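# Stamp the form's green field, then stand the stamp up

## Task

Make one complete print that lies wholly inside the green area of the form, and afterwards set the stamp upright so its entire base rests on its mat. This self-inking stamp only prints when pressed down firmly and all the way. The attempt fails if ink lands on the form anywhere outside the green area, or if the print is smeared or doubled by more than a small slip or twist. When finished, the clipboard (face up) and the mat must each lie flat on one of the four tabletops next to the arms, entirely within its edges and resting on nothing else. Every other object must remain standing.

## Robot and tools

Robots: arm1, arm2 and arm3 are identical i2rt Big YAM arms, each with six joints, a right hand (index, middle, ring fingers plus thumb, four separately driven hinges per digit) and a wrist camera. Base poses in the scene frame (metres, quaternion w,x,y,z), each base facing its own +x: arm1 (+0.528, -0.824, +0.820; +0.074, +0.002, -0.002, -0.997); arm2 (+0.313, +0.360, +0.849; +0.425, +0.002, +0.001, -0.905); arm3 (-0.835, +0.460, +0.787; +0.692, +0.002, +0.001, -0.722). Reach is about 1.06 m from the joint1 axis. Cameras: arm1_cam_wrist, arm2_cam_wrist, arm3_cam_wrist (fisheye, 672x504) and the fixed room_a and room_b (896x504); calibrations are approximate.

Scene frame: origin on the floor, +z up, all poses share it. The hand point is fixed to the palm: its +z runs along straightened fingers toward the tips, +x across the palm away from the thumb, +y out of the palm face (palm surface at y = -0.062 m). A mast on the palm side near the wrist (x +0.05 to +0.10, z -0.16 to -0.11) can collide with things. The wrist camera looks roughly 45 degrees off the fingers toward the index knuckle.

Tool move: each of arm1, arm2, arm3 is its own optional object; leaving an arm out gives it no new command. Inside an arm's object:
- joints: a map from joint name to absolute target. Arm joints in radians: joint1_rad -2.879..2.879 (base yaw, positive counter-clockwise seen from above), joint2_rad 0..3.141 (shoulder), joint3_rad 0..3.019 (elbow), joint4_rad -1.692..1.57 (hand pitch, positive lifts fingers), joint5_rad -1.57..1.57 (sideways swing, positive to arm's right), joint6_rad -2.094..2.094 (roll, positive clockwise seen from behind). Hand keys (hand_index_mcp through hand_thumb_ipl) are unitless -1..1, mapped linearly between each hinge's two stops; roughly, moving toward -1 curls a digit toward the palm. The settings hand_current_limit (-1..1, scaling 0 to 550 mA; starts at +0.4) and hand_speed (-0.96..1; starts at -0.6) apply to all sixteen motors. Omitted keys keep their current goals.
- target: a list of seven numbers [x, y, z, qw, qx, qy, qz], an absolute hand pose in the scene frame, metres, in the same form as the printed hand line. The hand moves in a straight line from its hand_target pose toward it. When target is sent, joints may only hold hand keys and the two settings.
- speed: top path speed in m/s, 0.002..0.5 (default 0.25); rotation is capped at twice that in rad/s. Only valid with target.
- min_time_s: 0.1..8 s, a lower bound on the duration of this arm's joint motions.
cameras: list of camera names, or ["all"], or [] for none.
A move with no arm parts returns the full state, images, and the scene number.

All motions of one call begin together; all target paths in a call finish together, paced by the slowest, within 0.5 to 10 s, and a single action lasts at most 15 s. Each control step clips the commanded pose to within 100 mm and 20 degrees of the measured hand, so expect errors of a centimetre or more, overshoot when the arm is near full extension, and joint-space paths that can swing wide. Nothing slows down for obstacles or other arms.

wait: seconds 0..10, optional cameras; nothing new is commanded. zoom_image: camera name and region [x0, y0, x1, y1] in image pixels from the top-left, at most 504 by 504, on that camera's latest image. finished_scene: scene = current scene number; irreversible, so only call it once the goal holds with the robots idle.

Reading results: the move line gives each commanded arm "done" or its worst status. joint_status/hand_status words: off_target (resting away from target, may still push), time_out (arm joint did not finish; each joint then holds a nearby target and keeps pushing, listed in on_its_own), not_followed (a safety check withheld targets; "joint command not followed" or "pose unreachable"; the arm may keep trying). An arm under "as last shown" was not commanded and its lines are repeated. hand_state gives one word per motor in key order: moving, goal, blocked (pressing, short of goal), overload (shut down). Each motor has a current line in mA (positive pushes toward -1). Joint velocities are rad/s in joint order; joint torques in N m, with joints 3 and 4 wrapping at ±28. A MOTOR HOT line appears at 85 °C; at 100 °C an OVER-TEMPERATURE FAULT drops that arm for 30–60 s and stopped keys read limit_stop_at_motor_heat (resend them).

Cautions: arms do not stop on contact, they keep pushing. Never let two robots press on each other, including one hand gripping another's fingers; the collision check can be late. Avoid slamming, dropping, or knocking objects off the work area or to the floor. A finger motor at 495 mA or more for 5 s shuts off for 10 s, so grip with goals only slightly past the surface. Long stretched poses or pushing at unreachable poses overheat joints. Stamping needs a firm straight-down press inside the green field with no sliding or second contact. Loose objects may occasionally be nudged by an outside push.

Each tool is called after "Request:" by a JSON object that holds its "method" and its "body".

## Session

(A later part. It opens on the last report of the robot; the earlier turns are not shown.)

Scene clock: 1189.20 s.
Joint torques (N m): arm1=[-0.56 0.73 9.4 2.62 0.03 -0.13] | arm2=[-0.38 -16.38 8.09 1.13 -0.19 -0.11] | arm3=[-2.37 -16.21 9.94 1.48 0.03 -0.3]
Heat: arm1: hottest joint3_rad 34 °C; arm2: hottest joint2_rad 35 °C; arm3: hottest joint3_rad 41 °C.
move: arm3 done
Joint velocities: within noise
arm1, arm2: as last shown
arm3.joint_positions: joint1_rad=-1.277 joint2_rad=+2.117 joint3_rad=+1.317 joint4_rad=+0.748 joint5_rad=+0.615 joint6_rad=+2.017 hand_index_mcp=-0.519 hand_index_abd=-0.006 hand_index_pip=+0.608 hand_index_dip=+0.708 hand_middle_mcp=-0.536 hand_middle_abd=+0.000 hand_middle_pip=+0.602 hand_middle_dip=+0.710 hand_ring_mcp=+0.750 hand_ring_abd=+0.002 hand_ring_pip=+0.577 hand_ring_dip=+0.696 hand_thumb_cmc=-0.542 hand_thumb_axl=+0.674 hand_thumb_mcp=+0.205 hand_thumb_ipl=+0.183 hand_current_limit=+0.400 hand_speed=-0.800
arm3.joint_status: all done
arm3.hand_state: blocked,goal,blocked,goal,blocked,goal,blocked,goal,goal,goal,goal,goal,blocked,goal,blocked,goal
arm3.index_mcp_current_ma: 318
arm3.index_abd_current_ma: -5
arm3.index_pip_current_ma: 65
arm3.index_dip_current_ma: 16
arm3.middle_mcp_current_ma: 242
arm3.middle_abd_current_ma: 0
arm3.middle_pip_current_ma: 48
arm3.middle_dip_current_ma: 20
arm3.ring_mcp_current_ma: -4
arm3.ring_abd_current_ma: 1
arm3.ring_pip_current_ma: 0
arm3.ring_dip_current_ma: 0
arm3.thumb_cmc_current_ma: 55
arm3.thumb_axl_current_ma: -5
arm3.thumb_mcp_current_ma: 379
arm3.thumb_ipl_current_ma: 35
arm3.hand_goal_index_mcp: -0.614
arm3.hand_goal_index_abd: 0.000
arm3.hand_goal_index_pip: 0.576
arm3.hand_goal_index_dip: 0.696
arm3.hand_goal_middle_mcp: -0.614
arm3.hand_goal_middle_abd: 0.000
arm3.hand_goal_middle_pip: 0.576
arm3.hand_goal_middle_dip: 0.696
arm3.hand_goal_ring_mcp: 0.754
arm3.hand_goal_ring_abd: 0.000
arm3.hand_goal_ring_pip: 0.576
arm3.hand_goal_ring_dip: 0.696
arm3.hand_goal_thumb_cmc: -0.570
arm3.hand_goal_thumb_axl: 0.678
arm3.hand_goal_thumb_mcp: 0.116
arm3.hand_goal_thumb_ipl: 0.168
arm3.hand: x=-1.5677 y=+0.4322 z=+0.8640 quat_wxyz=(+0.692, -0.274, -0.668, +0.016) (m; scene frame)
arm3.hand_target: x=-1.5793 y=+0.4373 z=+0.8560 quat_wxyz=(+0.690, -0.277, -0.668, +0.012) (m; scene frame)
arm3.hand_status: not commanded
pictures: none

Request:
{"method": "move", "body": {"arm3": {"joints": {"hand_index_mcp": -0.47, "hand_middle_mcp": -0.47, "hand_thumb_mcp": 0.235, "joint2_rad": 2.13}}}}

Request:
{"method": "move", "body": {"arm3": {"joints": {"hand_index_mcp": -0.2, "hand_middle_mcp": -0.2, "hand_thumb_mcp": 0.43, "hand_speed": -0.6}}, "cameras": ["room_a", "arm3_cam_wrist"]}}

Request:
{"method": "zoom_image", "body": {"camera": "room_a", "region": [503, 378, 538, 408]}}

Scene clock: 1197.40 s.
Joint torques (N m): arm1=[0.09 0.56 9.54 2.74 0.01 -0.09] | arm2=[-0.38 -16.38 8.09 1.14 -0.19 -0.11] | arm3=[-2.37 -17.85 9.96 1.47 0.03 -0.29]
Heat: arm1: hottest joint3_rad 34 °C; arm2: hottest joint2_rad 35 °C; arm3: hottest joint3_rad 41 °C.
move: arm3 done
Joint velocities: within noise
arm1, arm2: as last shown
arm3.joint_positions: joint1_rad=-1.277 joint2_rad=+2.117 joint3_rad=+1.317 joint4_rad=+0.748 joint5_rad=+0.615 joint6_rad=+2.017 hand_index_mcp=-0.472 hand_index_abd=+0.001 hand_index_pip=+0.579 hand_index_dip=+0.699 hand_middle_mcp=-0.472 hand_middle_abd=+0.001 hand_middle_pip=+0.579 hand_middle_dip=+0.699 hand_ring_mcp=+0.750 hand_ring_abd=+0.002 hand_ring_pip=+0.577 hand_ring_dip=+0.696 hand_thumb_cmc=-0.548 hand_thumb_axl=+0.676 hand_thumb_mcp=+0.234 hand_thumb_ipl=+0.170 hand_current_limit=+0.400 hand_speed=-0.800
arm3.joint_status: all done
arm3.hand_state: goal,goal,goal,goal,goal,goal,goal,goal,goal,goal,goal,goal,blocked,goal,goal,goal
arm3.index_mcp_current_ma: -1
arm3.index_abd_current_ma: 1
arm3.index_pip_current_ma: 2
arm3.index_dip_current_ma: 2
arm3.middle_mcp_current_ma: -2
arm3.middle_abd_current_ma: 1
arm3.middle_pip_current_ma: 2
arm3.middle_dip_current_ma: 2
arm3.ring_mcp_current_ma: -4
arm3.ring_abd_current_ma: 1
arm3.ring_pip_current_ma: 0
arm3.ring_dip_current_ma: 0
arm3.thumb_cmc_current_ma: 39
arm3.thumb_axl_current_ma: -2
arm3.thumb_mcp_current_ma: -2
arm3.thumb_ipl_current_ma: 2
arm3.hand_goal_index_mcp: -0.470
arm3.hand_goal_index_abd: 0.000
arm3.hand_goal_index_pip: 0.576
arm3.hand_goal_index_dip: 0.696
arm3.hand_goal_middle_mcp: -0.470
arm3.hand_goal_middle_abd: 0.000
arm3.hand_goal_middle_pip: 0.576
arm3.hand_goal_middle_dip: 0.696
arm3.hand_goal_ring_mcp: 0.754
arm3.hand_goal_ring_abd: 0.000
arm3.hand_goal_ring_pip: 0.576
arm3.hand_goal_ring_dip: 0.696
arm3.hand_goal_thumb_cmc: -0.570
arm3.hand_goal_thumb_axl: 0.678
arm3.hand_goal_thumb_mcp: 0.236
arm3.hand_goal_thumb_ipl: 0.168
arm3.hand: x=-1.5677 y=+0.4322 z=+0.8640 quat_wxyz=(+0.692, -0.274, -0.668, +0.016) (m; scene frame)
arm3.hand_target: x=-1.5805 y=+0.4367 z=+0.8716 quat_wxyz=(+0.697, -0.279, -0.661, +0.017) (m; scene frame)
arm3.hand_status: not commanded
pictures: none

Scene clock: 1198.03 s.
Joint torques (N m): arm1=[-0.32 0.97 9.35 2.67 0.05 -0.1] | arm2=[-0.44 -16.32 8.09 1.13 -0.19 -0.11] | arm3=[-2.32 -18.02 9.99 1.47 0.03 -0.28]
Heat: arm1: hottest joint3_rad 34 °C; arm2: hottest joint2_rad 35 °C; arm3: hottest joint3_rad 41 °C.
move: arm3 done
Joint velocities: within noise
arm1, arm2: as last shown
arm3.joint_positions: joint1_rad=-1.277 joint2_rad=+2.117 joint3_rad=+1.317 joint4_rad=+0.748 joint5_rad=+0.615 joint6_rad=+2.017 hand_index_mcp=-0.204 hand_index_abd=+0.001 hand_index_pip=+0.578 hand_index_dip=+0.699 hand_middle_mcp=-0.204 hand_middle_abd=+0.001 hand_middle_pip=+0.578 hand_middle_dip=+0.699 hand_ring_mcp=+0.750 hand_ring_abd=+0.002 hand_ring_pip=+0.577 hand_ring_dip=+0.696 hand_thumb_cmc=-0.549 hand_thumb_axl=+0.676 hand_thumb_mcp=+0.426 hand_thumb_ipl=+0.170 hand_current_limit=+0.400 hand_speed=-0.600
arm3.joint_status: all done
arm3.hand_state: goal,goal,goal,goal,goal,goal,goal,goal,goal,goal,goal,goal,blocked,goal,goal,goal
arm3.index_mcp_current_ma: -4
arm3.index_abd_current_ma: 1
arm3.index_pip_current_ma: 2
arm3.index_dip_current_ma: 2
arm3.middle_mcp_current_ma: -4
arm3.middle_abd_current_ma: 1
arm3.middle_pip_current_ma: 2
arm3.middle_dip_current_ma: 2
arm3.ring_mcp_current_ma: -4
arm3.ring_abd_current_ma: 1
arm3.ring_pip_current_ma: 0
arm3.ring_dip_current_ma: 0
arm3.thumb_cmc_current_ma: 38
arm3.thumb_axl_current_ma: -2
arm3.thumb_mcp_current_ma: -5
arm3.thumb_ipl_current_ma: 2
arm3.hand_goal_index_mcp: -0.200
arm3.hand_goal_index_abd: 0.000
arm3.hand_goal_index_pip: 0.576
arm3.hand_goal_index_dip: 0.696
arm3.hand_goal_middle_mcp: -0.200
arm3.hand_goal_middle_abd: 0.000
arm3.hand_goal_middle_pip: 0.576
arm3.hand_goal_middle_dip: 0.696
arm3.hand_goal_ring_mcp: 0.754
arm3.hand_goal_ring_abd: 0.000
arm3.hand_goal_ring_pip: 0.576
arm3.hand_goal_ring_dip: 0.696
arm3.hand_goal_thumb_cmc: -0.570
arm3.hand_goal_thumb_axl: 0.678
arm3.hand_goal_thumb_mcp: 0.430
arm3.hand_goal_thumb_ipl: 0.168
arm3.hand: x=-1.5677 y=+0.4322 z=+0.8640 quat_wxyz=(+0.692, -0.274, -0.668, +0.016) (m; scene frame)
arm3.hand_target: x=-1.5805 y=+0.4367 z=+0.8716 quat_wxyz=(+0.697, -0.279, -0.661, +0.017) (m; scene frame)
arm3.hand_status: not commanded
pictures: arm3_cam_wrist, room_a
camera_calibration:
arm3_cam_wrist: T_world_to_cam=[[0.149417, 0.20373, -0.967558, 1.01382], [0.377363, -0.916225, -0.134646, 1.06541], [-0.913932, -0.345002, -0.213779, -0.968902], [0, 0, 0, 1]] pos_world=[-1.43904, 0.435336, 0.917255]

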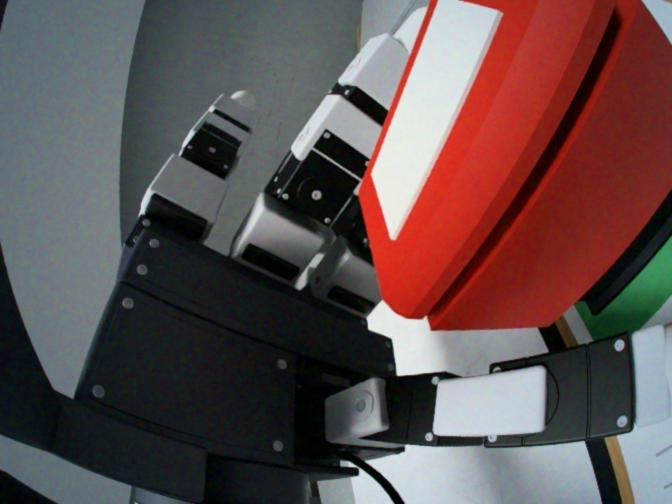

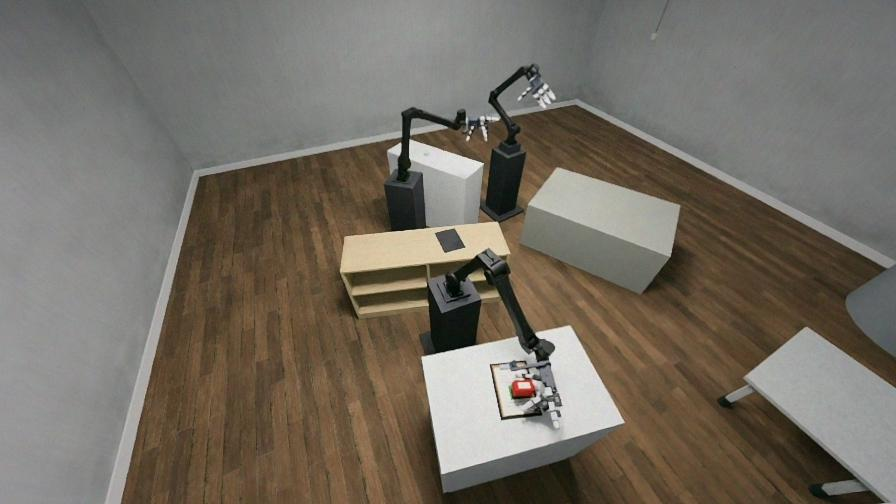

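Scaled by 14.400 from the camera's 896x504 image, which has a finer 1280x720 frame.

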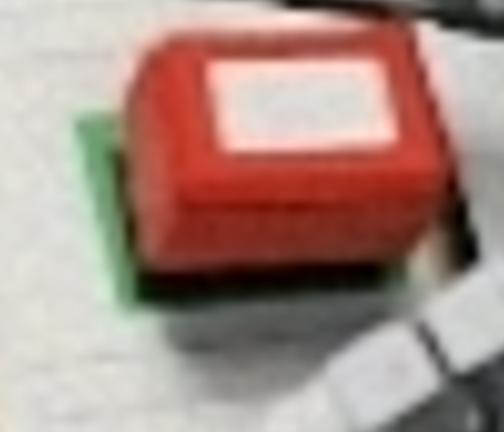

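Request:
{"method": "move", "body": {"arm3": {"target": [-1.617, 0.316, 0.885, 0.6970, -0.2760, -0.6610, 0.0200], "speed": 0.12}, "cameras": ["room_a"]}}

Request:
{"method": "zoom_image", "body": {"camera": "room_a", "region": [503, 378, 538, 408]}}

Scene clock: 1208.17 s.
Joint torques (N m): arm1=[0.26 0.91 9.32 2.7 0.04 -0.14] | arm2=[-0.38 -16.32 8.09 1.13 -0.19 -0.11] | arm3=[-1.26 -19.31 11.29 1.07 0.2 -0.25]
Heat: arm1: hottest joint3_rad 34 °C; arm2: hottest joint2_rad 35 °C; arm3: hottest joint3_rad 40 °C.
move: arm3 off_target
Joint velocities: within noise
arm1, arm2: as last shown
arm3.joint_positions: joint1_rad=-1.138 joint2_rad=+2.223 joint3_rad=+1.586 joint4_rad=+0.593 joint5_rad=+0.757 joint6_rad=+2.017 hand_index_mcp=-0.204 hand_index_abd=+0.001 hand_index_pip=+0.578 hand_index_dip=+0.699 hand_middle_mcp=-0.204 hand_middle_abd=+0.001 hand_middle_pip=+0.578 hand_middle_dip=+0.699 hand_ring_mcp=+0.750 hand_ring_abd=+0.002 hand_ring_pip=+0.577 hand_ring_dip=+0.696 hand_thumb_cmc=-0.549 hand_thumb_axl=+0.676 hand_thumb_mcp=+0.426 hand_thumb_ipl=+0.170 hand_current_limit=+0.400 hand_speed=-0.600
arm3.joint_status: not commanded
arm3.hand_state: goal,goal,goal,goal,goal,goal,goal,goal,goal,goal,goal,goal,blocked,goal,goal,goal
arm3.index_mcp_current_ma: -4
arm3.index_abd_current_ma: 1
arm3.index_pip_current_ma: 2
arm3.index_dip_current_ma: 2
arm3.middle_mcp_current_ma: -4
arm3.middle_abd_current_ma: 1
arm3.middle_pip_current_ma: 2
arm3.middle_dip_current_ma: 2
arm3.ring_mcp_current_ma: -4
arm3.ring_abd_current_ma: 1
arm3.ring_pip_current_ma: 0
arm3.ring_dip_current_ma: 0
arm3.thumb_cmc_current_ma: 36
arm3.thumb_axl_current_ma: -2
arm3.thumb_mcp_current_ma: -5
arm3.thumb_ipl_current_ma: 2
arm3.hand_goal_index_mcp: -0.200
arm3.hand_goal_index_abd: 0.000
arm3.hand_goal_index_pip: 0.576
arm3.hand_goal_index_dip: 0.696
arm3.hand_goal_middle_mcp: -0.200
arm3.hand_goal_middle_abd: 0.000
arm3.hand_goal_middle_pip: 0.576
arm3.hand_goal_middle_dip: 0.696
arm3.hand_goal_ring_mcp: 0.754
arm3.hand_goal_ring_abd: 0.000
arm3.hand_goal_ring_pip: 0.576
arm3.hand_goal_ring_dip: 0.696
arm3.hand_goal_thumb_cmc: -0.570
arm3.hand_goal_thumb_axl: 0.678
arm3.hand_goal_thumb_mcp: 0.430
arm3.hand_goal_thumb_ipl: 0.168
arm3.hand: x=-1.6058 y=+0.3247 z=+0.8842 quat_wxyz=(+0.696, -0.273, -0.664, +0.016) (m; scene frame)
arm3.hand_target: x=-1.6162 y=+0.3160 z=+0.8853 quat_wxyz=(+0.697, -0.276, -0.661, +0.020) (m; scene frame)
arm3.hand_status: off_target (0.014 m and 0.7 deg from the pose sent, 0.128 m and 1.1 deg at the start)
pictures: room_a

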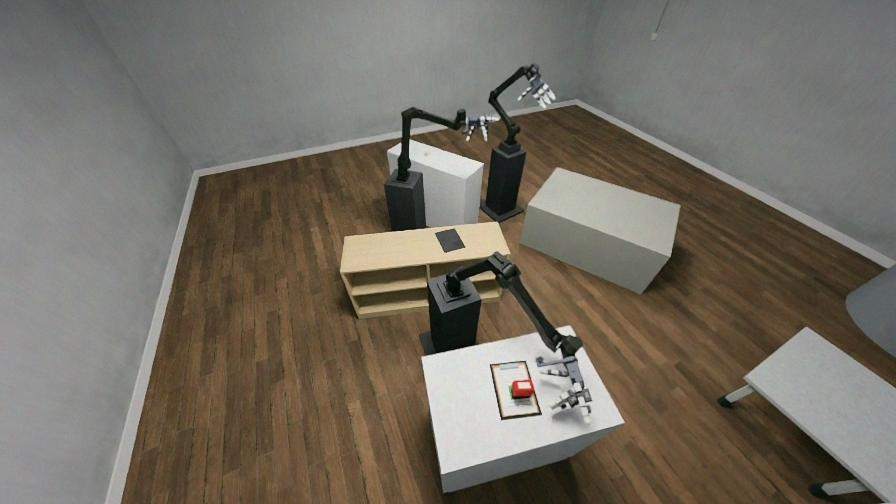

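Scaled by 14.400 from the camera's 896x504 image, which has a finer 1280x720 frame.

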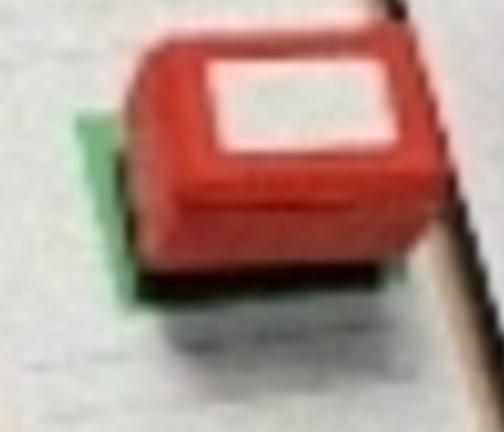

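Request:
{"method": "move", "body": {"arm3": {"target": [-1.600, 0.320, 1.06, 0.6970, -0.2760, -0.6610, 0.0200], "speed": 0.2, "joints": {"hand_thumb_cmc": 0.714, "hand_thumb_mcp": 0.226}}}}

Request:
{"method": "move", "body": {"arm3": {"joints": {"hand_index_mcp": -1.0, "hand_middle_mcp": -1.0, "hand_ring_mcp": -0.95, "hand_ring_pip": 0.9}}}}

Request:
{"method": "move", "body": {"arm3": {"joints": {"joint1_rad": -1.513, "joint2_rad": 1.75, "joint3_rad": 1.75, "joint4_rad": -1.5, "joint5_rad": 0.0, "joint6_rad": 0.0}, "min_time_s": 4}, "cameras": ["room_a", "arm3_cam_wrist", "room_b"]}}

Scene clock: 1302.80 s.
Joint torques (N m): arm1=[-0.03 0.97 9.39 2.76 0.07 -0.12] | arm2=[-0.38 -16.32 8.09 1.13 -0.19 -0.11] | arm3=[-0.97 -19.43 12.64 1.24 0.22 -0.16]
Heat: arm1: hottest joint3_rad 34 °C; arm2: hottest joint2_rad 35 °C; arm3: hottest joint3_rad 43 °C.
move: arm3 off_target
Joint velocities: within noise
arm1.joint_positions: joint1_rad=+0.147 joint2_rad=+0.604 joint3_rad=+1.315 joint4_rad=-1.244 joint5_rad=+0.076 joint6_rad=+1.052 hand_index_mcp=+0.755 hand_index_abd=+0.000 hand_index_pip=+0.577 hand_index_dip=+0.696 hand_middle_mcp=+0.755 hand_middle_abd=+0.000 hand_middle_pip=+0.577 hand_middle_dip=+0.696 hand_ring_mcp=+0.755 hand_ring_abd=+0.000 hand_ring_pip=+0.577 hand_ring_dip=+0.696 hand_thumb_cmc=+0.715 hand_thumb_axl=+0.677 hand_thumb_mcp=+0.226 hand_thumb_ipl=+0.168 hand_current_limit=+0.400 hand_speed=-0.600
arm1.joint_status: not commanded
arm1.hand_state: goal,goal,goal,goal,goal,goal,goal,goal,goal,goal,goal,goal,goal,goal,goal,goal
arm1.index_mcp_current_ma: 2
arm1.index_abd_current_ma: 0
arm1.index_pip_current_ma: 1
arm1.index_dip_current_ma: 0
arm1.middle_mcp_current_ma: 3
arm1.middle_abd_current_ma: 0
arm1.middle_pip_current_ma: 1
arm1.middle_dip_current_ma: 0
arm1.ring_mcp_current_ma: 2
arm1.ring_abd_current_ma: 0
arm1.ring_pip_current_ma: 1
arm1.ring_dip_current_ma: 0
arm1.thumb_cmc_current_ma: 3
arm1.thumb_axl_current_ma: -2
arm1.thumb_mcp_current_ma: 0
arm1.thumb_ipl_current_ma: -1
arm1.hand_goal_index_mcp: 0.754
arm1.hand_goal_index_abd: 0.000
arm1.hand_goal_index_pip: 0.576
arm1.hand_goal_index_dip: 0.696
arm1.hand_goal_middle_mcp: 0.754
arm1.hand_goal_middle_abd: 0.000
arm1.hand_goal_middle_pip: 0.576
arm1.hand_goal_middle_dip: 0.696
arm1.hand_goal_ring_mcp: 0.754
arm1.hand_goal_ring_abd: 0.000
arm1.hand_goal_ring_pip: 0.576
arm1.hand_goal_ring_dip: 0.696
arm1.hand_goal_thumb_cmc: 0.714
arm1.hand_goal_thumb_axl: 0.678
arm1.hand_goal_thumb_mcp: 0.226
arm1.hand_goal_thumb_ipl: 0.168
arm1.hand: x=+0.2518 y=-0.8023 z=+1.3672 quat_wxyz=(+0.488, +0.326, -0.805, -0.086) (m; scene frame)
arm1.hand_target: x=+0.2544 y=-0.8015 z=+1.3785 quat_wxyz=(+0.499, +0.323, -0.800, -0.087) (m; scene frame)
arm1.hand_status: not commanded
arm2: as last shown
arm3.joint_positions: joint1_rad=-1.138 joint2_rad=+1.992 joint3_rad=+1.657 joint4_rad=+0.271 joint5_rad=+0.761 joint6_rad=+2.017 hand_index_mcp=-0.204 hand_index_abd=+0.002 hand_index_pip=+0.578 hand_index_dip=+0.699 hand_middle_mcp=-0.204 hand_middle_abd=+0.002 hand_middle_pip=+0.578 hand_middle_dip=+0.699 hand_ring_mcp=+0.750 hand_ring_abd=+0.002 hand_ring_pip=+0.577 hand_ring_dip=+0.696 hand_thumb_cmc=+0.704 hand_thumb_axl=+0.676 hand_thumb_mcp=+0.227 hand_thumb_ipl=+0.170 hand_current_limit=+0.400 hand_speed=-0.600
arm3.joint_status: all done
arm3.hand_state: goal,goal,goal,goal,goal,goal,goal,goal,goal,goal,goal,goal,goal,goal,goal,goal
arm3.index_mcp_current_ma: -4
arm3.index_abd_current_ma: 1
arm3.index_pip_current_ma: 2
arm3.index_dip_current_ma: 2
arm3.middle_mcp_current_ma: -4
arm3.middle_abd_current_ma: 1
arm3.middle_pip_current_ma: 2
arm3.middle_dip_current_ma: 2
arm3.ring_mcp_current_ma: -4
arm3.ring_abd_current_ma: 1
arm3.ring_pip_current_ma: 0
arm3.ring_dip_current_ma: 0
arm3.thumb_cmc_current_ma: -13
arm3.thumb_axl_current_ma: -2
arm3.thumb_mcp_current_ma: 1
arm3.thumb_ipl_current_ma: 2
arm3.hand_goal_index_mcp: -0.200
arm3.hand_goal_index_abd: 0.000
arm3.hand_goal_index_pip: 0.576
arm3.hand_goal_index_dip: 0.696
arm3.hand_goal_middle_mcp: -0.200
arm3.hand_goal_middle_abd: 0.000
arm3.hand_goal_middle_pip: 0.576
arm3.hand_goal_middle_dip: 0.696
arm3.hand_goal_ring_mcp: 0.754
arm3.hand_goal_ring_abd: 0.000
arm3.hand_goal_ring_pip: 0.576
arm3.hand_goal_ring_dip: 0.696
arm3.hand_goal_thumb_cmc: 0.714
arm3.hand_goal_thumb_axl: 0.678
arm3.hand_goal_thumb_mcp: 0.226
arm3.hand_goal_thumb_ipl: 0.168
arm3.hand: x=-1.5920 y=+0.3303 z=+1.0410 quat_wxyz=(+0.690, -0.272, -0.670, +0.009) (m; scene frame)
arm3.hand_target: x=-1.5988 y=+0.3202 z=+1.0598 quat_wxyz=(+0.697, -0.276, -0.661, +0.020) (m; scene frame)
arm3.hand_status: off_target (0.023 m and 1.9 deg from the pose sent, 0.176 m and 0.7 deg at the start)
pictures: none

Scene clock: 1304.53 s.
Joint torques (N m): arm1=[-0.21 0.91 9.39 2.66 0.05 -0.13] | arm2=[-0.38 -16.38 8.09 1.13 -0.19 -0.11] | arm3=[-0.91 -19.25 12.45 1.06 0.19 -0.23]
Heat: arm1: hottest joint3_rad 34 °C; arm2: hottest joint2_rad 35 °C; arm3: hottest joint3_rad 43 °C.
move: arm3 done
Joint velocities: within noise
arm1: as last shown
arm2.joint_positions: joint1_rad=+0.795 joint2_rad=+1.720 joint3_rad=+1.294 joint4_rad=+0.587 joint5_rad=+0.749 joint6_rad=+2.021 hand_index_mcp=-0.203 hand_index_abd=+0.005 hand_index_pip=+0.578 hand_index_dip=+0.699 hand_middle_mcp=-0.203 hand_middle_abd=+0.002 hand_middle_pip=+0.578 hand_middle_dip=+0.698 hand_ring_mcp=+0.751 hand_ring_abd=+0.002 hand_ring_pip=+0.577 hand_ring_dip=+0.696 hand_thumb_cmc=-0.562 hand_thumb_axl=+0.676 hand_thumb_mcp=+0.428 hand_thumb_ipl=+0.170 hand_current_limit=+0.400 hand_speed=-0.600
arm2.joint_status: not commanded
arm2.hand_state: goal,goal,goal,goal,goal,goal,goal,goal,goal,goal,goal,goal,goal,goal,goal,goal
arm2.index_mcp_current_ma: -12
arm2.index_abd_current_ma: 16
arm2.index_pip_current_ma: 7
arm2.index_dip_current_ma: 11
arm2.middle_mcp_current_ma: -14
arm2.middle_abd_current_ma: 5
arm2.middle_pip_current_ma: 7
arm2.middle_dip_current_ma: 9
arm2.ring_mcp_current_ma: -11
arm2.ring_abd_current_ma: 7
arm2.ring_pip_current_ma: 3
arm2.ring_dip_current_ma: 0
arm2.thumb_cmc_current_ma: 31
arm2.thumb_axl_current_ma: -10
arm2.thumb_mcp_current_ma: -11
arm2.thumb_ipl_current_ma: 8
arm2.hand_goal_index_mcp: -0.200
arm2.hand_goal_index_abd: 0.000
arm2.hand_goal_index_pip: 0.576
arm2.hand_goal_index_dip: 0.696
arm2.hand_goal_middle_mcp: -0.200
arm2.hand_goal_middle_abd: 0.000
arm2.hand_goal_middle_pip: 0.576
arm2.hand_goal_middle_dip: 0.696
arm2.hand_goal_ring_mcp: 0.754
arm2.hand_goal_ring_abd: 0.000
arm2.hand_goal_ring_pip: 0.576
arm2.hand_goal_ring_dip: 0.696
arm2.hand_goal_thumb_cmc: -0.570
arm2.hand_goal_thumb_axl: 0.678
arm2.hand_goal_thumb_mcp: 0.430
arm2.hand_goal_thumb_ipl: 0.168
arm2.hand: x=+0.2131 y=-0.3113 z=+1.1513 quat_wxyz=(+0.552, +0.118, -0.655, +0.502) (m; scene frame)
arm2.hand_target: x=+0.2166 y=-0.3094 z=+1.1649 quat_wxyz=(+0.548, +0.111, -0.652, +0.512) (m; scene frame)
arm2.hand_status: not commanded
arm3.joint_positions: joint1_rad=-1.138 joint2_rad=+1.992 joint3_rad=+1.657 joint4_rad=+0.271 joint5_rad=+0.761 joint6_rad=+2.017 hand_index_mcp=-0.994 hand_index_abd=+0.002 hand_index_pip=+0.578 hand_index_dip=+0.699 hand_middle_mcp=-0.994 hand_middle_abd=+0.002 hand_middle_pip=+0.578 hand_middle_dip=+0.699 hand_ring_mcp=-0.944 hand_ring_abd=+0.002 hand_ring_pip=+0.898 hand_ring_dip=+0.696 hand_thumb_cmc=+0.704 hand_thumb_axl=+0.676 hand_thumb_mcp=+0.227 hand_thumb_ipl=+0.170 hand_current_limit=+0.400 hand_speed=-0.600
arm3.joint_status: all done
arm3.hand_state: goal,goal,goal,goal,goal,goal,goal,goal,goal,goal,goal,goal,goal,goal,goal,goal
arm3.index_mcp_current_ma: 7
arm3.index_abd_current_ma: 1
arm3.index_pip_current_ma: 1
arm3.index_dip_current_ma: 2
arm3.middle_mcp_current_ma: 7
arm3.middle_abd_current_ma: 1
arm3.middle_pip_current_ma: 2
arm3.middle_dip_current_ma: 2
arm3.ring_mcp_current_ma: 7
arm3.ring_abd_current_ma: 1
arm3.ring_pip_current_ma: -2
arm3.ring_dip_current_ma: 0
arm3.thumb_cmc_current_ma: -13
arm3.thumb_axl_current_ma: -2
arm3.thumb_mcp_current_ma: 1
arm3.thumb_ipl_current_ma: 2
arm3.hand_goal_index_mcp: -1.000
arm3.hand_goal_index_abd: 0.000
arm3.hand_goal_index_pip: 0.576
arm3.hand_goal_index_dip: 0.696
arm3.hand_goal_middle_mcp: -1.000
arm3.hand_goal_middle_abd: 0.000
arm3.hand_goal_middle_pip: 0.576
arm3.hand_goal_middle_dip: 0.696
arm3.hand_goal_ring_mcp: -0.950
arm3.hand_goal_ring_abd: 0.000
arm3.hand_goal_ring_pip: 0.900
arm3.hand_goal_ring_dip: 0.696
arm3.hand_goal_thumb_cmc: 0.714
arm3.hand_goal_thumb_axl: 0.678
arm3.hand_goal_thumb_mcp: 0.226
arm3.hand_goal_thumb_ipl: 0.168
arm3.hand: x=-1.5920 y=+0.3303 z=+1.0410 quat_wxyz=(+0.690, -0.272, -0.670, +0.009) (m; scene frame)
arm3.hand_target: x=-1.5989 y=+0.3202 z=+1.0598 quat_wxyz=(+0.697, -0.276, -0.661, +0.020) (m; scene frame)
arm3.hand_status: not commanded
pictures: none

Scene clock: 1309.33 s.
Joint torques (N m): arm1=[-0.44 1.2 9.33 2.67 0.02 -0.14] | arm2=[-0.44 -16.38 8.09 1.13 -0.19 -0.11] | arm3=[-2.2 -16.21 11.95 -0.14 -0.06 -0.13]
Heat: arm1: hottest joint3_rad 34 °C; arm2: hottest joint2_rad 35 °C; arm3: hottest joint3_rad 44 °C.
move: arm3 done
Joint velocities: within noise
arm1, arm2: as last shown
arm3.joint_positions: joint1_rad=-1.504 joint2_rad=+1.756 joint3_rad=+1.699 joint4_rad=-1.486 joint5_rad=+0.004 joint6_rad=+0.011 hand_index_mcp=-0.994 hand_index_abd=+0.002 hand_index_pip=+0.578 hand_index_dip=+0.699 hand_middle_mcp=-0.994 hand_middle_abd=+0.002 hand_middle_pip=+0.578 hand_middle_dip=+0.699 hand_ring_mcp=-0.943 hand_ring_abd=+0.002 hand_ring_pip=+0.900 hand_ring_dip=+0.696 hand_thumb_cmc=+0.717 hand_thumb_axl=+0.676 hand_thumb_mcp=+0.224 hand_thumb_ipl=+0.169 hand_current_limit=+0.400 hand_speed=-0.600
arm3.joint_status: all done
arm3.hand_state: goal,goal,goal,goal,goal,goal,goal,goal,goal,goal,goal,goal,goal,goal,goal,goal
arm3.index_mcp_current_ma: 7
arm3.index_abd_current_ma: 1
arm3.index_pip_current_ma: 1
arm3.index_dip_current_ma: 2
arm3.middle_mcp_current_ma: 7
arm3.middle_abd_current_ma: 1
arm3.middle_pip_current_ma: 2
arm3.middle_dip_current_ma: 2
arm3.ring_mcp_current_ma: 9
arm3.ring_abd_current_ma: 1
arm3.ring_pip_current_ma: 0
arm3.ring_dip_current_ma: 0
arm3.thumb_cmc_current_ma: 2
arm3.thumb_axl_current_ma: -2
arm3.thumb_mcp_current_ma: -2
arm3.thumb_ipl_current_ma: 1
arm3.hand_goal_index_mcp: -1.000
arm3.hand_goal_index_abd: 0.000
arm3.hand_goal_index_pip: 0.576
arm3.hand_goal_index_dip: 0.696
arm3.hand_goal_middle_mcp: -1.000
arm3.hand_goal_middle_abd: 0.000
arm3.hand_goal_middle_pip: 0.576
arm3.hand_goal_middle_dip: 0.696
arm3.hand_goal_ring_mcp: -0.950
arm3.hand_goal_ring_abd: 0.000
arm3.hand_goal_ring_pip: 0.900
arm3.hand_goal_ring_dip: 0.696
arm3.hand_goal_thumb_cmc: 0.714
arm3.hand_goal_thumb_axl: 0.678
arm3.hand_goal_thumb_mcp: 0.226
arm3.hand_goal_thumb_ipl: 0.168
arm3.hand: x=-1.4667 y=+0.4689 z=+1.0093 quat_wxyz=(+0.007, +0.712, -0.702, -0.012) (m; scene frame)
arm3.hand_target: x=-1.4756 y=+0.4727 z=+1.0363 quat_wxyz=(+0.024, +0.712, -0.701, -0.026) (m; scene frame)
arm3.hand_status: not commanded
pictures: arm3_cam_wrist, room_a, room_b
camera_calibration:
arm3_cam_wrist: T_world_to_cam=[[-0.621597, 0.781917, 0.0471482, -1.2943], [0.606718, 0.442501, 0.660368, -0.0225876], [0.49549, 0.439088, -0.749461, 1.40732], [0, 0, 0, 1]] pos_world=[-1.48814, 0.404088, 1.13067]

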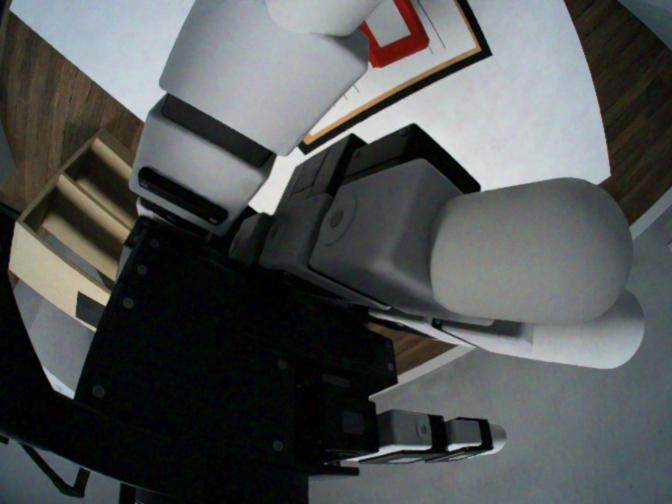

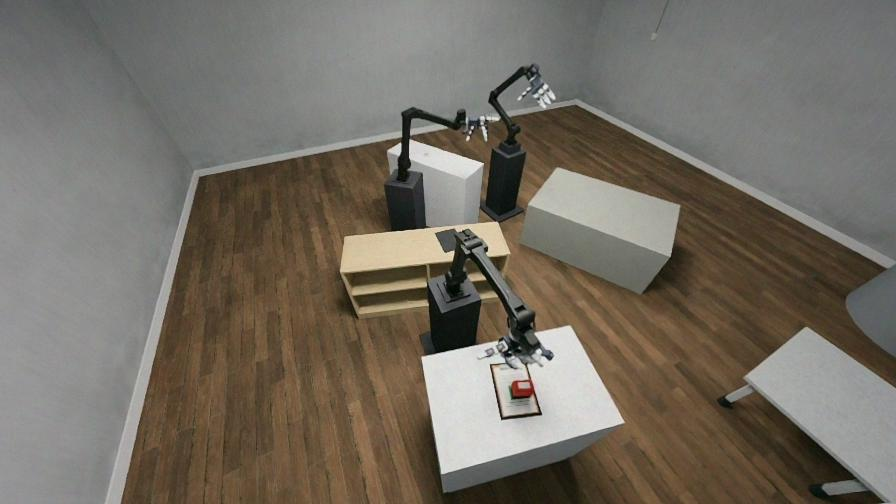

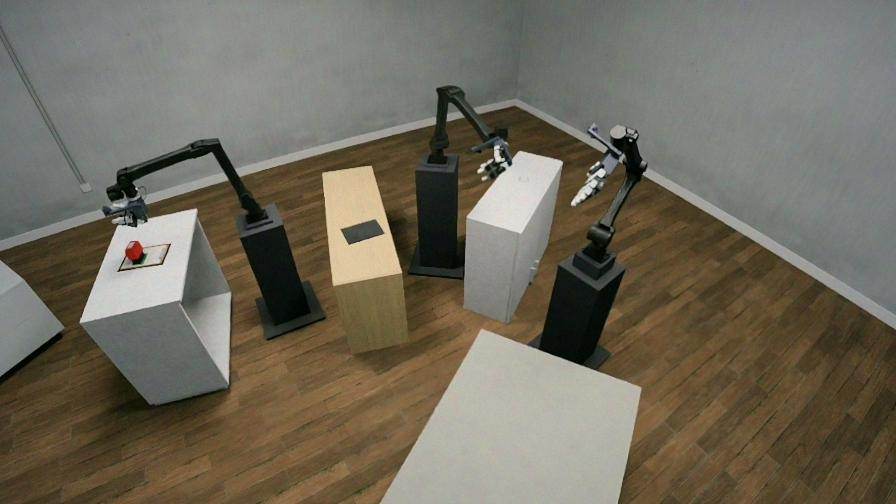

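Request:
{"method": "move", "body": {"arm3": {"target": [-1.542, 0.4477, 1.02, -0.0316, 0.7235, -0.6889, 0.0301], "speed": 0.2}}}

Request:
{"method": "move", "body": {"arm3": {"target": [-1.545, 0.4477, 0.95, -0.0316, 0.7235, -0.6889, 0.0301], "speed": 0.12}, "cameras": ["room_a", "arm3_cam_wrist", "room_b"]}}

Request:
{"method": "zoom_image", "body": {"camera": "room_a", "region": [480, 340, 560, 420]}}

Request:
{"method": "zoom_image", "body": {"camera": "room_b", "region": [100, 210, 180, 280]}}

Scene clock: 1324.80 s.
Joint torques (N m): arm1=[-0.32 1.14 9.42 2.7 0.03 -0.12] | arm2=[-0.38 -16.38 8.09 1.13 -0.19 -0.11] | arm3=[-0.97 -18.49 11.7 -0.28 -0.06 -0.14]
Heat: arm1: hottest joint3_rad 34 °C; arm2: hottest joint2_rad 35 °C; arm3: hottest joint3_rad 43 °C.
move: arm3 off_target
Joint velocities: within noise
arm1, arm2: as last shown
arm3.joint_positions: joint1_rad=-1.487 joint2_rad=+2.000 joint3_rad=+2.054 joint4_rad=-1.664 joint5_rad=+0.003 joint6_rad=+0.008 hand_index_mcp=-0.993 hand_index_abd=+0.002 hand_index_pip=+0.578 hand_index_dip=+0.699 hand_middle_mcp=-0.993 hand_middle_abd=+0.002 hand_middle_pip=+0.578 hand_middle_dip=+0.699 hand_ring_mcp=-0.941 hand_ring_abd=+0.002 hand_ring_pip=+0.900 hand_ring_dip=+0.696 hand_thumb_cmc=+0.716 hand_thumb_axl=+0.676 hand_thumb_mcp=+0.223 hand_thumb_ipl=+0.169 hand_current_limit=+0.400 hand_speed=-0.600
arm3.joint_status: not commanded
arm3.hand_state: goal,goal,goal,goal,goal,goal,goal,goal,goal,goal,goal,goal,goal,goal,goal,goal
arm3.index_mcp_current_ma: 8
arm3.index_abd_current_ma: 1
arm3.index_pip_current_ma: 1
arm3.index_dip_current_ma: 2
arm3.middle_mcp_current_ma: 9
arm3.middle_abd_current_ma: 1
arm3.middle_pip_current_ma: 2
arm3.middle_dip_current_ma: 2
arm3.ring_mcp_current_ma: 12
arm3.ring_abd_current_ma: 1
arm3.ring_pip_current_ma: 0
arm3.ring_dip_current_ma: 0
arm3.thumb_cmc_current_ma: 1
arm3.thumb_axl_current_ma: -2
arm3.thumb_mcp_current_ma: -3
arm3.thumb_ipl_current_ma: 1
arm3.hand_goal_index_mcp: -1.000
arm3.hand_goal_index_abd: 0.000
arm3.hand_goal_index_pip: 0.576
arm3.hand_goal_index_dip: 0.696
arm3.hand_goal_middle_mcp: -1.000
arm3.hand_goal_middle_abd: 0.000
arm3.hand_goal_middle_pip: 0.576
arm3.hand_goal_middle_dip: 0.696
arm3.hand_goal_ring_mcp: -0.950
arm3.hand_goal_ring_abd: 0.000
arm3.hand_goal_ring_pip: 0.900
arm3.hand_goal_ring_dip: 0.696
arm3.hand_goal_thumb_cmc: 0.714
arm3.hand_goal_thumb_axl: 0.678
arm3.hand_goal_thumb_mcp: 0.226
arm3.hand_goal_thumb_ipl: 0.168
arm3.hand: x=-1.5328 y=+0.4546 z=+1.0025 quat_wxyz=(-0.017, +0.719, -0.695, +0.012) (m; scene frame)
arm3.hand_target: x=-1.5410 y=+0.4478 z=+1.0197 quat_wxyz=(-0.005, +0.725, -0.689, +0.003) (m; scene frame)
arm3.hand_status: off_target (0.021 m and 2.8 deg from the pose sent, 0.079 m and 6.8 deg at the start; a joint's target at an end of its range on 30 of 42 steps)
pictures: none

Scene clock: 1326.07 s.
Joint torques (N m): arm1=[0.32 0.91 9.43 2.65 0.05 -0.11] | arm2=[-0.44 -16.32 8.09 1.13 -0.19 -0.11] | arm3=[-1.14 -18.32 8.01 0.75 -0.07 -0.11]
Heat: arm1: hottest joint3_rad 34 °C; arm2: hottest joint2_rad 35 °C; arm3: hottest joint3_rad 43 °C.
move: arm3 off_target
Joint velocities: within noise
arm1, arm2: as last shown
arm3.joint_positions: joint1_rad=-1.487 joint2_rad=+2.060 joint3_rad=+2.047 joint4_rad=-1.643 joint5_rad=+0.000 joint6_rad=+0.008 hand_index_mcp=-0.993 hand_index_abd=+0.002 hand_index_pip=+0.578 hand_index_dip=+0.699 hand_middle_mcp=-0.993 hand_middle_abd=+0.002 hand_middle_pip=+0.578 hand_middle_dip=+0.699 hand_ring_mcp=-0.941 hand_ring_abd=+0.002 hand_ring_pip=+0.900 hand_ring_dip=+0.696 hand_thumb_cmc=+0.716 hand_thumb_axl=+0.676 hand_thumb_mcp=+0.223 hand_thumb_ipl=+0.169 hand_current_limit=+0.400 hand_speed=-0.600
arm3.joint_status: not commanded
arm3.hand_state: goal,goal,goal,goal,goal,goal,goal,goal,goal,goal,goal,goal,goal,goal,goal,goal
arm3.index_mcp_current_ma: 8
arm3.index_abd_current_ma: 1
arm3.index_pip_current_ma: 1
arm3.index_dip_current_ma: 2
arm3.middle_mcp_current_ma: 9
arm3.middle_abd_current_ma: 1
arm3.middle_pip_current_ma: 2
arm3.middle_dip_current_ma: 2
arm3.ring_mcp_current_ma: 12
arm3.ring_abd_current_ma: 1
arm3.ring_pip_current_ma: 0
arm3.ring_dip_current_ma: 0
arm3.thumb_cmc_current_ma: 1
arm3.thumb_axl_current_ma: -2
arm3.thumb_mcp_current_ma: -3
arm3.thumb_ipl_current_ma: 1
arm3.hand_goal_index_mcp: -1.000
arm3.hand_goal_index_abd: 0.000
arm3.hand_goal_index_pip: 0.576
arm3.hand_goal_index_dip: 0.696
arm3.hand_goal_middle_mcp: -1.000
arm3.hand_goal_middle_abd: 0.000
arm3.hand_goal_middle_pip: 0.576
arm3.hand_goal_middle_dip: 0.696
arm3.hand_goal_ring_mcp: -0.950
arm3.hand_goal_ring_abd: 0.000
arm3.hand_goal_ring_pip: 0.900
arm3.hand_goal_ring_dip: 0.696
arm3.hand_goal_thumb_cmc: 0.714
arm3.hand_goal_thumb_axl: 0.678
arm3.hand_goal_thumb_mcp: 0.226
arm3.hand_goal_thumb_ipl: 0.168
arm3.hand: x=-1.5405 y=+0.4541 z=+0.9600 quat_wxyz=(-0.032, +0.718, -0.694, +0.028) (m; scene frame)
arm3.hand_target: x=-1.5447 y=+0.4478 z=+0.9500 quat_wxyz=(-0.032, +0.723, -0.689, +0.030) (m; scene frame)
arm3.hand_status: off_target (0.013 m and 0.9 deg from the pose sent, 0.054 m and 2.8 deg at the start)
pictures: arm3_cam_wrist, room_a, room_b
camera_calibration:
arm3_cam_wrist: T_world_to_cam=[[-0.63855, 0.769213, -0.0237989, -1.27844], [0.519626, 0.453757, 0.723943, -0.139048], [0.567665, 0.449907, -0.689449, 1.46215], [0, 0, 0, 1]] pos_world=[-1.57411, 0.388659, 1.07831]

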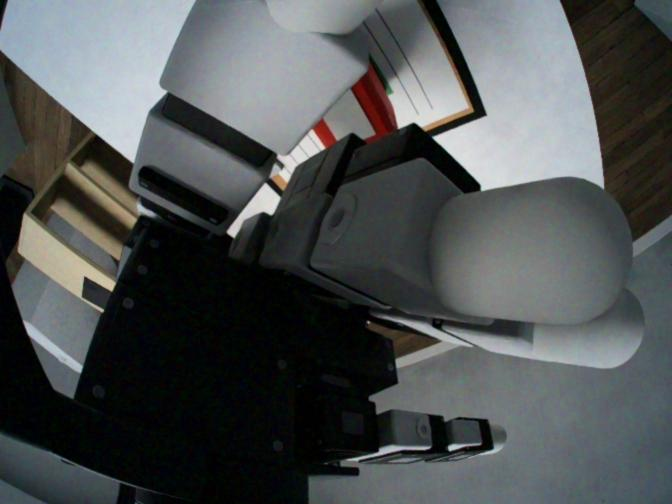

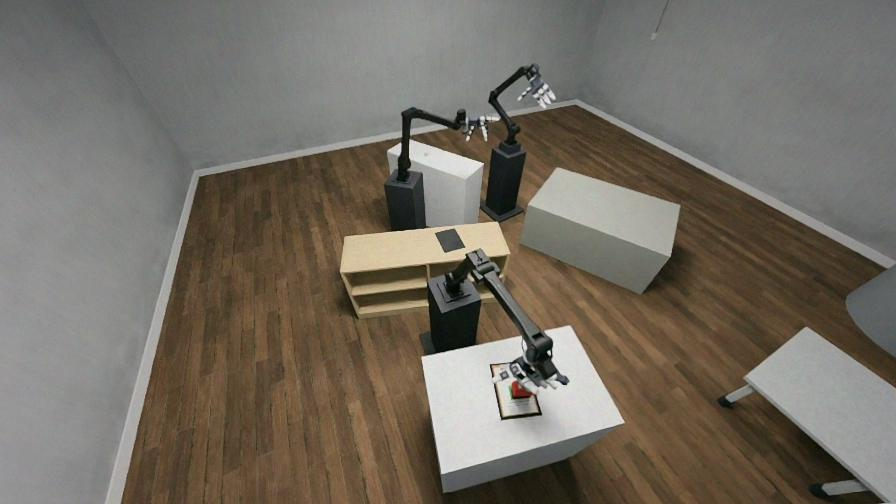

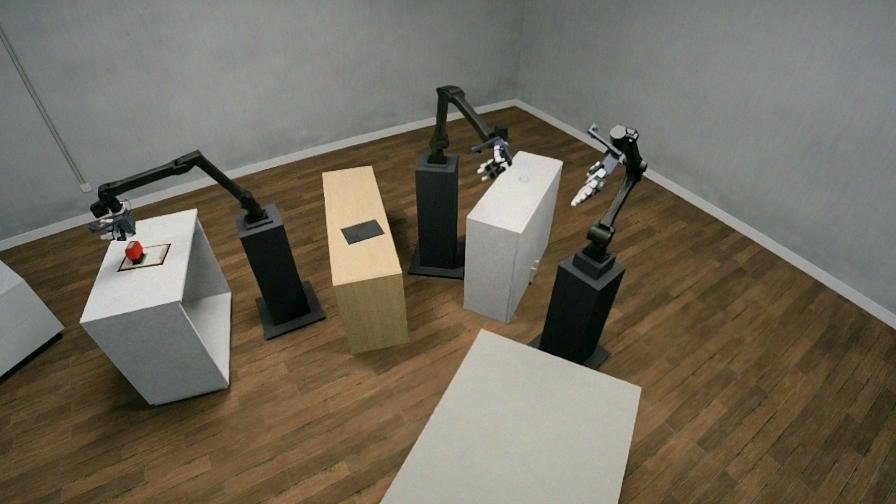

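Scaled by 6.300 from the camera's 896x504 image, which has a finer 1280x720 frame.

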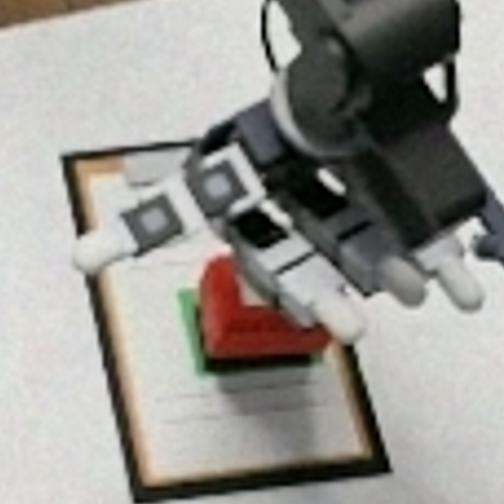

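Scaled by 6.300 from the camera's 896x504 image, which has a finer 1280x720 frame.

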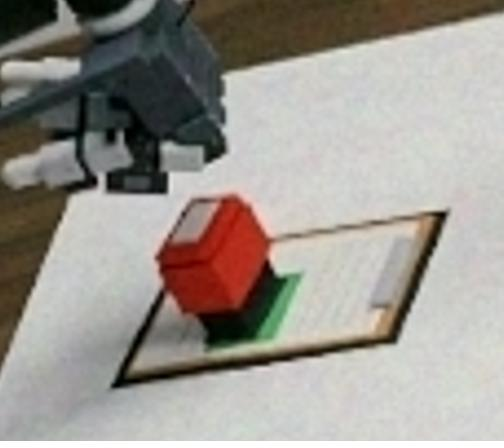

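Request:
{"method": "zoom_image", "body": {"camera": "room_b", "region": [100, 205, 150, 265]}}

Request:
{"method": "zoom_image", "body": {"camera": "arm3_cam_wrist", "region": [230, 0, 490, 200]}}

Scaled by 8.400 from the camera's 896x504 image, which has a finer 1280x720 frame.

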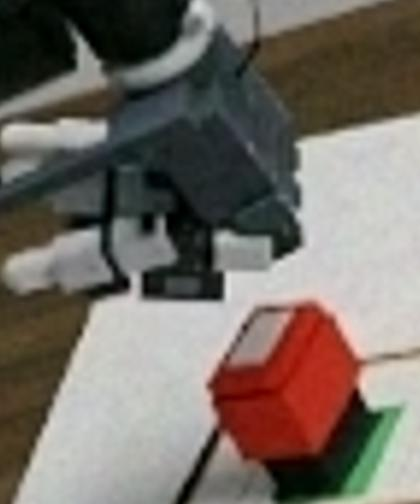

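Scaled by 1.938 from the camera's 672x504 image, which has a finer 960x720 frame.

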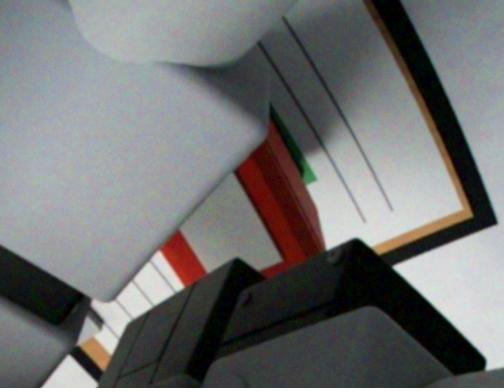

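Request:
{"method": "move", "body": {"arm3": {"target": [-1.544, 0.4495, 0.915, -0.0316, 0.7235, -0.6889, 0.0301], "speed": 0.1}, "cameras": ["room_a", "arm3_cam_wrist", "room_b"]}}

Request:
{"method": "zoom_image", "body": {"camera": "room_a", "region": [490, 350, 550, 410]}}

Request:
{"method": "zoom_image", "body": {"camera": "room_b", "region": [100, 205, 150, 265]}}

Request:
{"method": "zoom_image", "body": {"camera": "arm3_cam_wrist", "region": [230, 0, 490, 200]}}

Scene clock: 1410.40 s.
Joint torques (N m): arm1=[-0.26 0.5 9.52 2.74 0.08 -0.11] | arm2=[-0.38 -16.38 8.1 1.13 -0.19 -0.11] | arm3=[-1.32 -17.9 7.46 0.83 -0.07 -0.14]
Heat: arm1: hottest joint3_rad 34 °C; arm2: hottest joint2_rad 35 °C; arm3: hottest joint3_rad 39 °C.
move: arm3 off_target
Joint velocities: within noise
arm1, arm2: as last shown
arm3.joint_positions: joint1_rad=-1.487 joint2_rad=+2.060 joint3_rad=+1.969 joint4_rad=-1.555 joint5_rad=+0.000 joint6_rad=+0.007 hand_index_mcp=-0.993 hand_index_abd=+0.002 hand_index_pip=+0.578 hand_index_dip=+0.699 hand_middle_mcp=-0.993 hand_middle_abd=+0.002 hand_middle_pip=+0.578 hand_middle_dip=+0.699 hand_ring_mcp=-0.941 hand_ring_abd=+0.002 hand_ring_pip=+0.900 hand_ring_dip=+0.696 hand_thumb_cmc=+0.716 hand_thumb_axl=+0.676 hand_thumb_mcp=+0.223 hand_thumb_ipl=+0.169 hand_current_limit=+0.400 hand_speed=-0.600
arm3.joint_status: not commanded
arm3.hand_state: goal,goal,goal,goal,goal,goal,goal,goal,goal,goal,goal,goal,goal,goal,goal,goal
arm3.index_mcp_current_ma: 8
arm3.index_abd_current_ma: 1
arm3.index_pip_current_ma: 1
arm3.index_dip_current_ma: 2
arm3.middle_mcp_current_ma: 9
arm3.middle_abd_current_ma: 1
arm3.middle_pip_current_ma: 2
arm3.middle_dip_current_ma: 2
arm3.ring_mcp_current_ma: 12
arm3.ring_abd_current_ma: 1
arm3.ring_pip_current_ma: 0
arm3.ring_dip_current_ma: 0
arm3.thumb_cmc_current_ma: 1
arm3.thumb_axl_current_ma: -2
arm3.thumb_mcp_current_ma: -3
arm3.thumb_ipl_current_ma: 1
arm3.hand_goal_index_mcp: -1.000
arm3.hand_goal_index_abd: 0.000
arm3.hand_goal_index_pip: 0.576
arm3.hand_goal_index_dip: 0.696
arm3.hand_goal_middle_mcp: -1.000
arm3.hand_goal_middle_abd: 0.000
arm3.hand_goal_middle_pip: 0.576
arm3.hand_goal_middle_dip: 0.696
arm3.hand_goal_ring_mcp: -0.950
arm3.hand_goal_ring_abd: 0.000
arm3.hand_goal_ring_pip: 0.900
arm3.hand_goal_ring_dip: 0.696
arm3.hand_goal_thumb_cmc: 0.714
arm3.hand_goal_thumb_axl: 0.678
arm3.hand_goal_thumb_mcp: 0.226
arm3.hand_goal_thumb_ipl: 0.168
arm3.hand: x=-1.5413 y=+0.4541 z=+0.9306 quat_wxyz=(-0.029, +0.719, -0.694, +0.025) (m; scene frame)
arm3.hand_target: x=-1.5436 y=+0.4496 z=+0.9152 quat_wxyz=(-0.032, +0.723, -0.689, +0.030) (m; scene frame)
arm3.hand_status: off_target (0.017 m and 1.0 deg from the pose sent, 0.045 m and 0.9 deg at the start)
pictures: arm3_cam_wrist, room_a, room_b
camera_calibration:
arm3_cam_wrist: T_world_to_cam=[[-0.639383, 0.768676, -0.0180518, -1.28602], [0.526133, 0.454515, 0.718749, -0.10287], [0.56069, 0.450059, -0.695035, 1.43676], [0, 0, 0, 1]] pos_world=[-1.57371, 0.388658, 1.04933]

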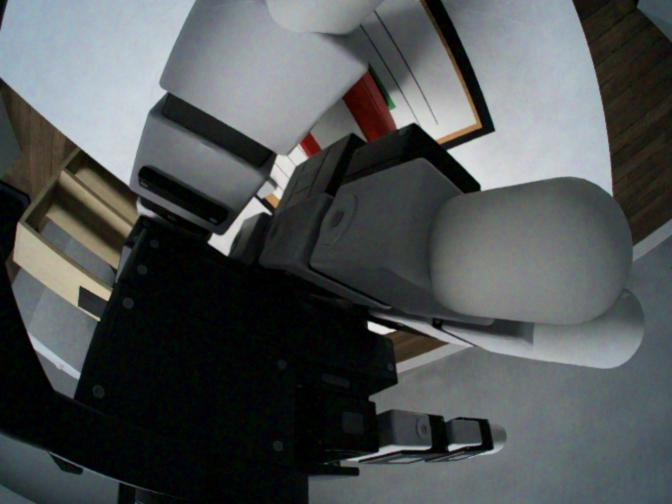

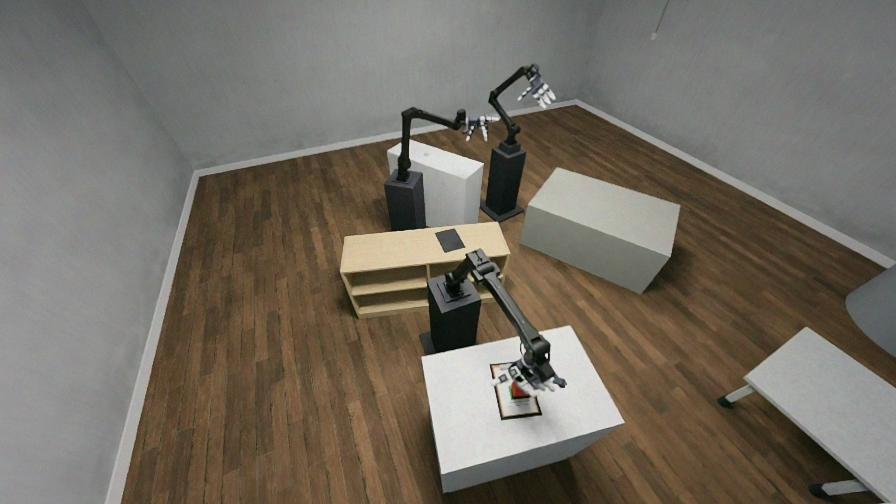

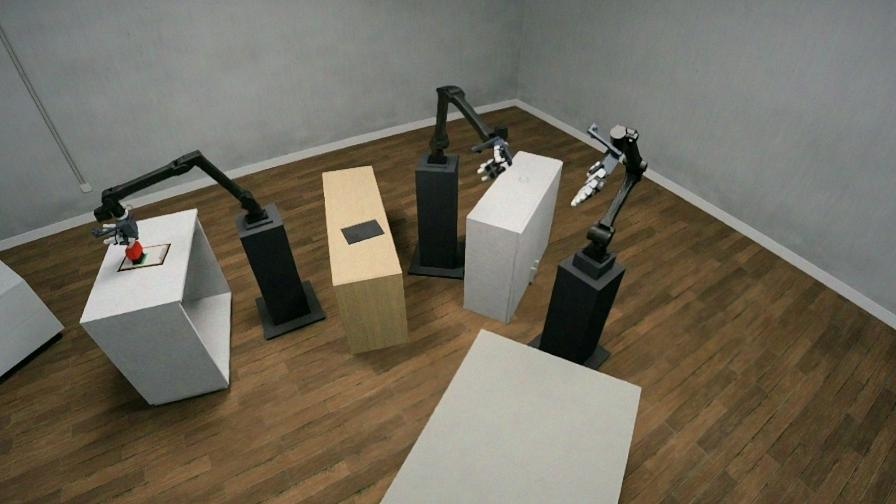

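Scaled by 8.400 from the camera's 896x504 image, which has a finer 1280x720 frame.

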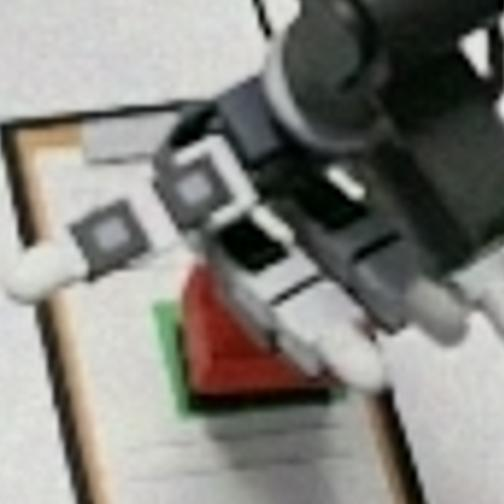

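Scaled by 8.400 from the camera's 896x504 image, which has a finer 1280x720 frame.

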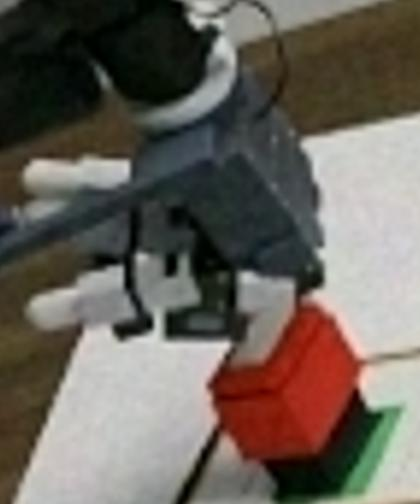

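Scaled by 1.938 from the camera's 672x504 image, which has a finer 960x720 frame.

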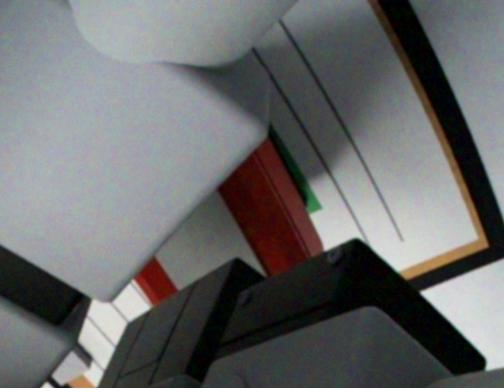

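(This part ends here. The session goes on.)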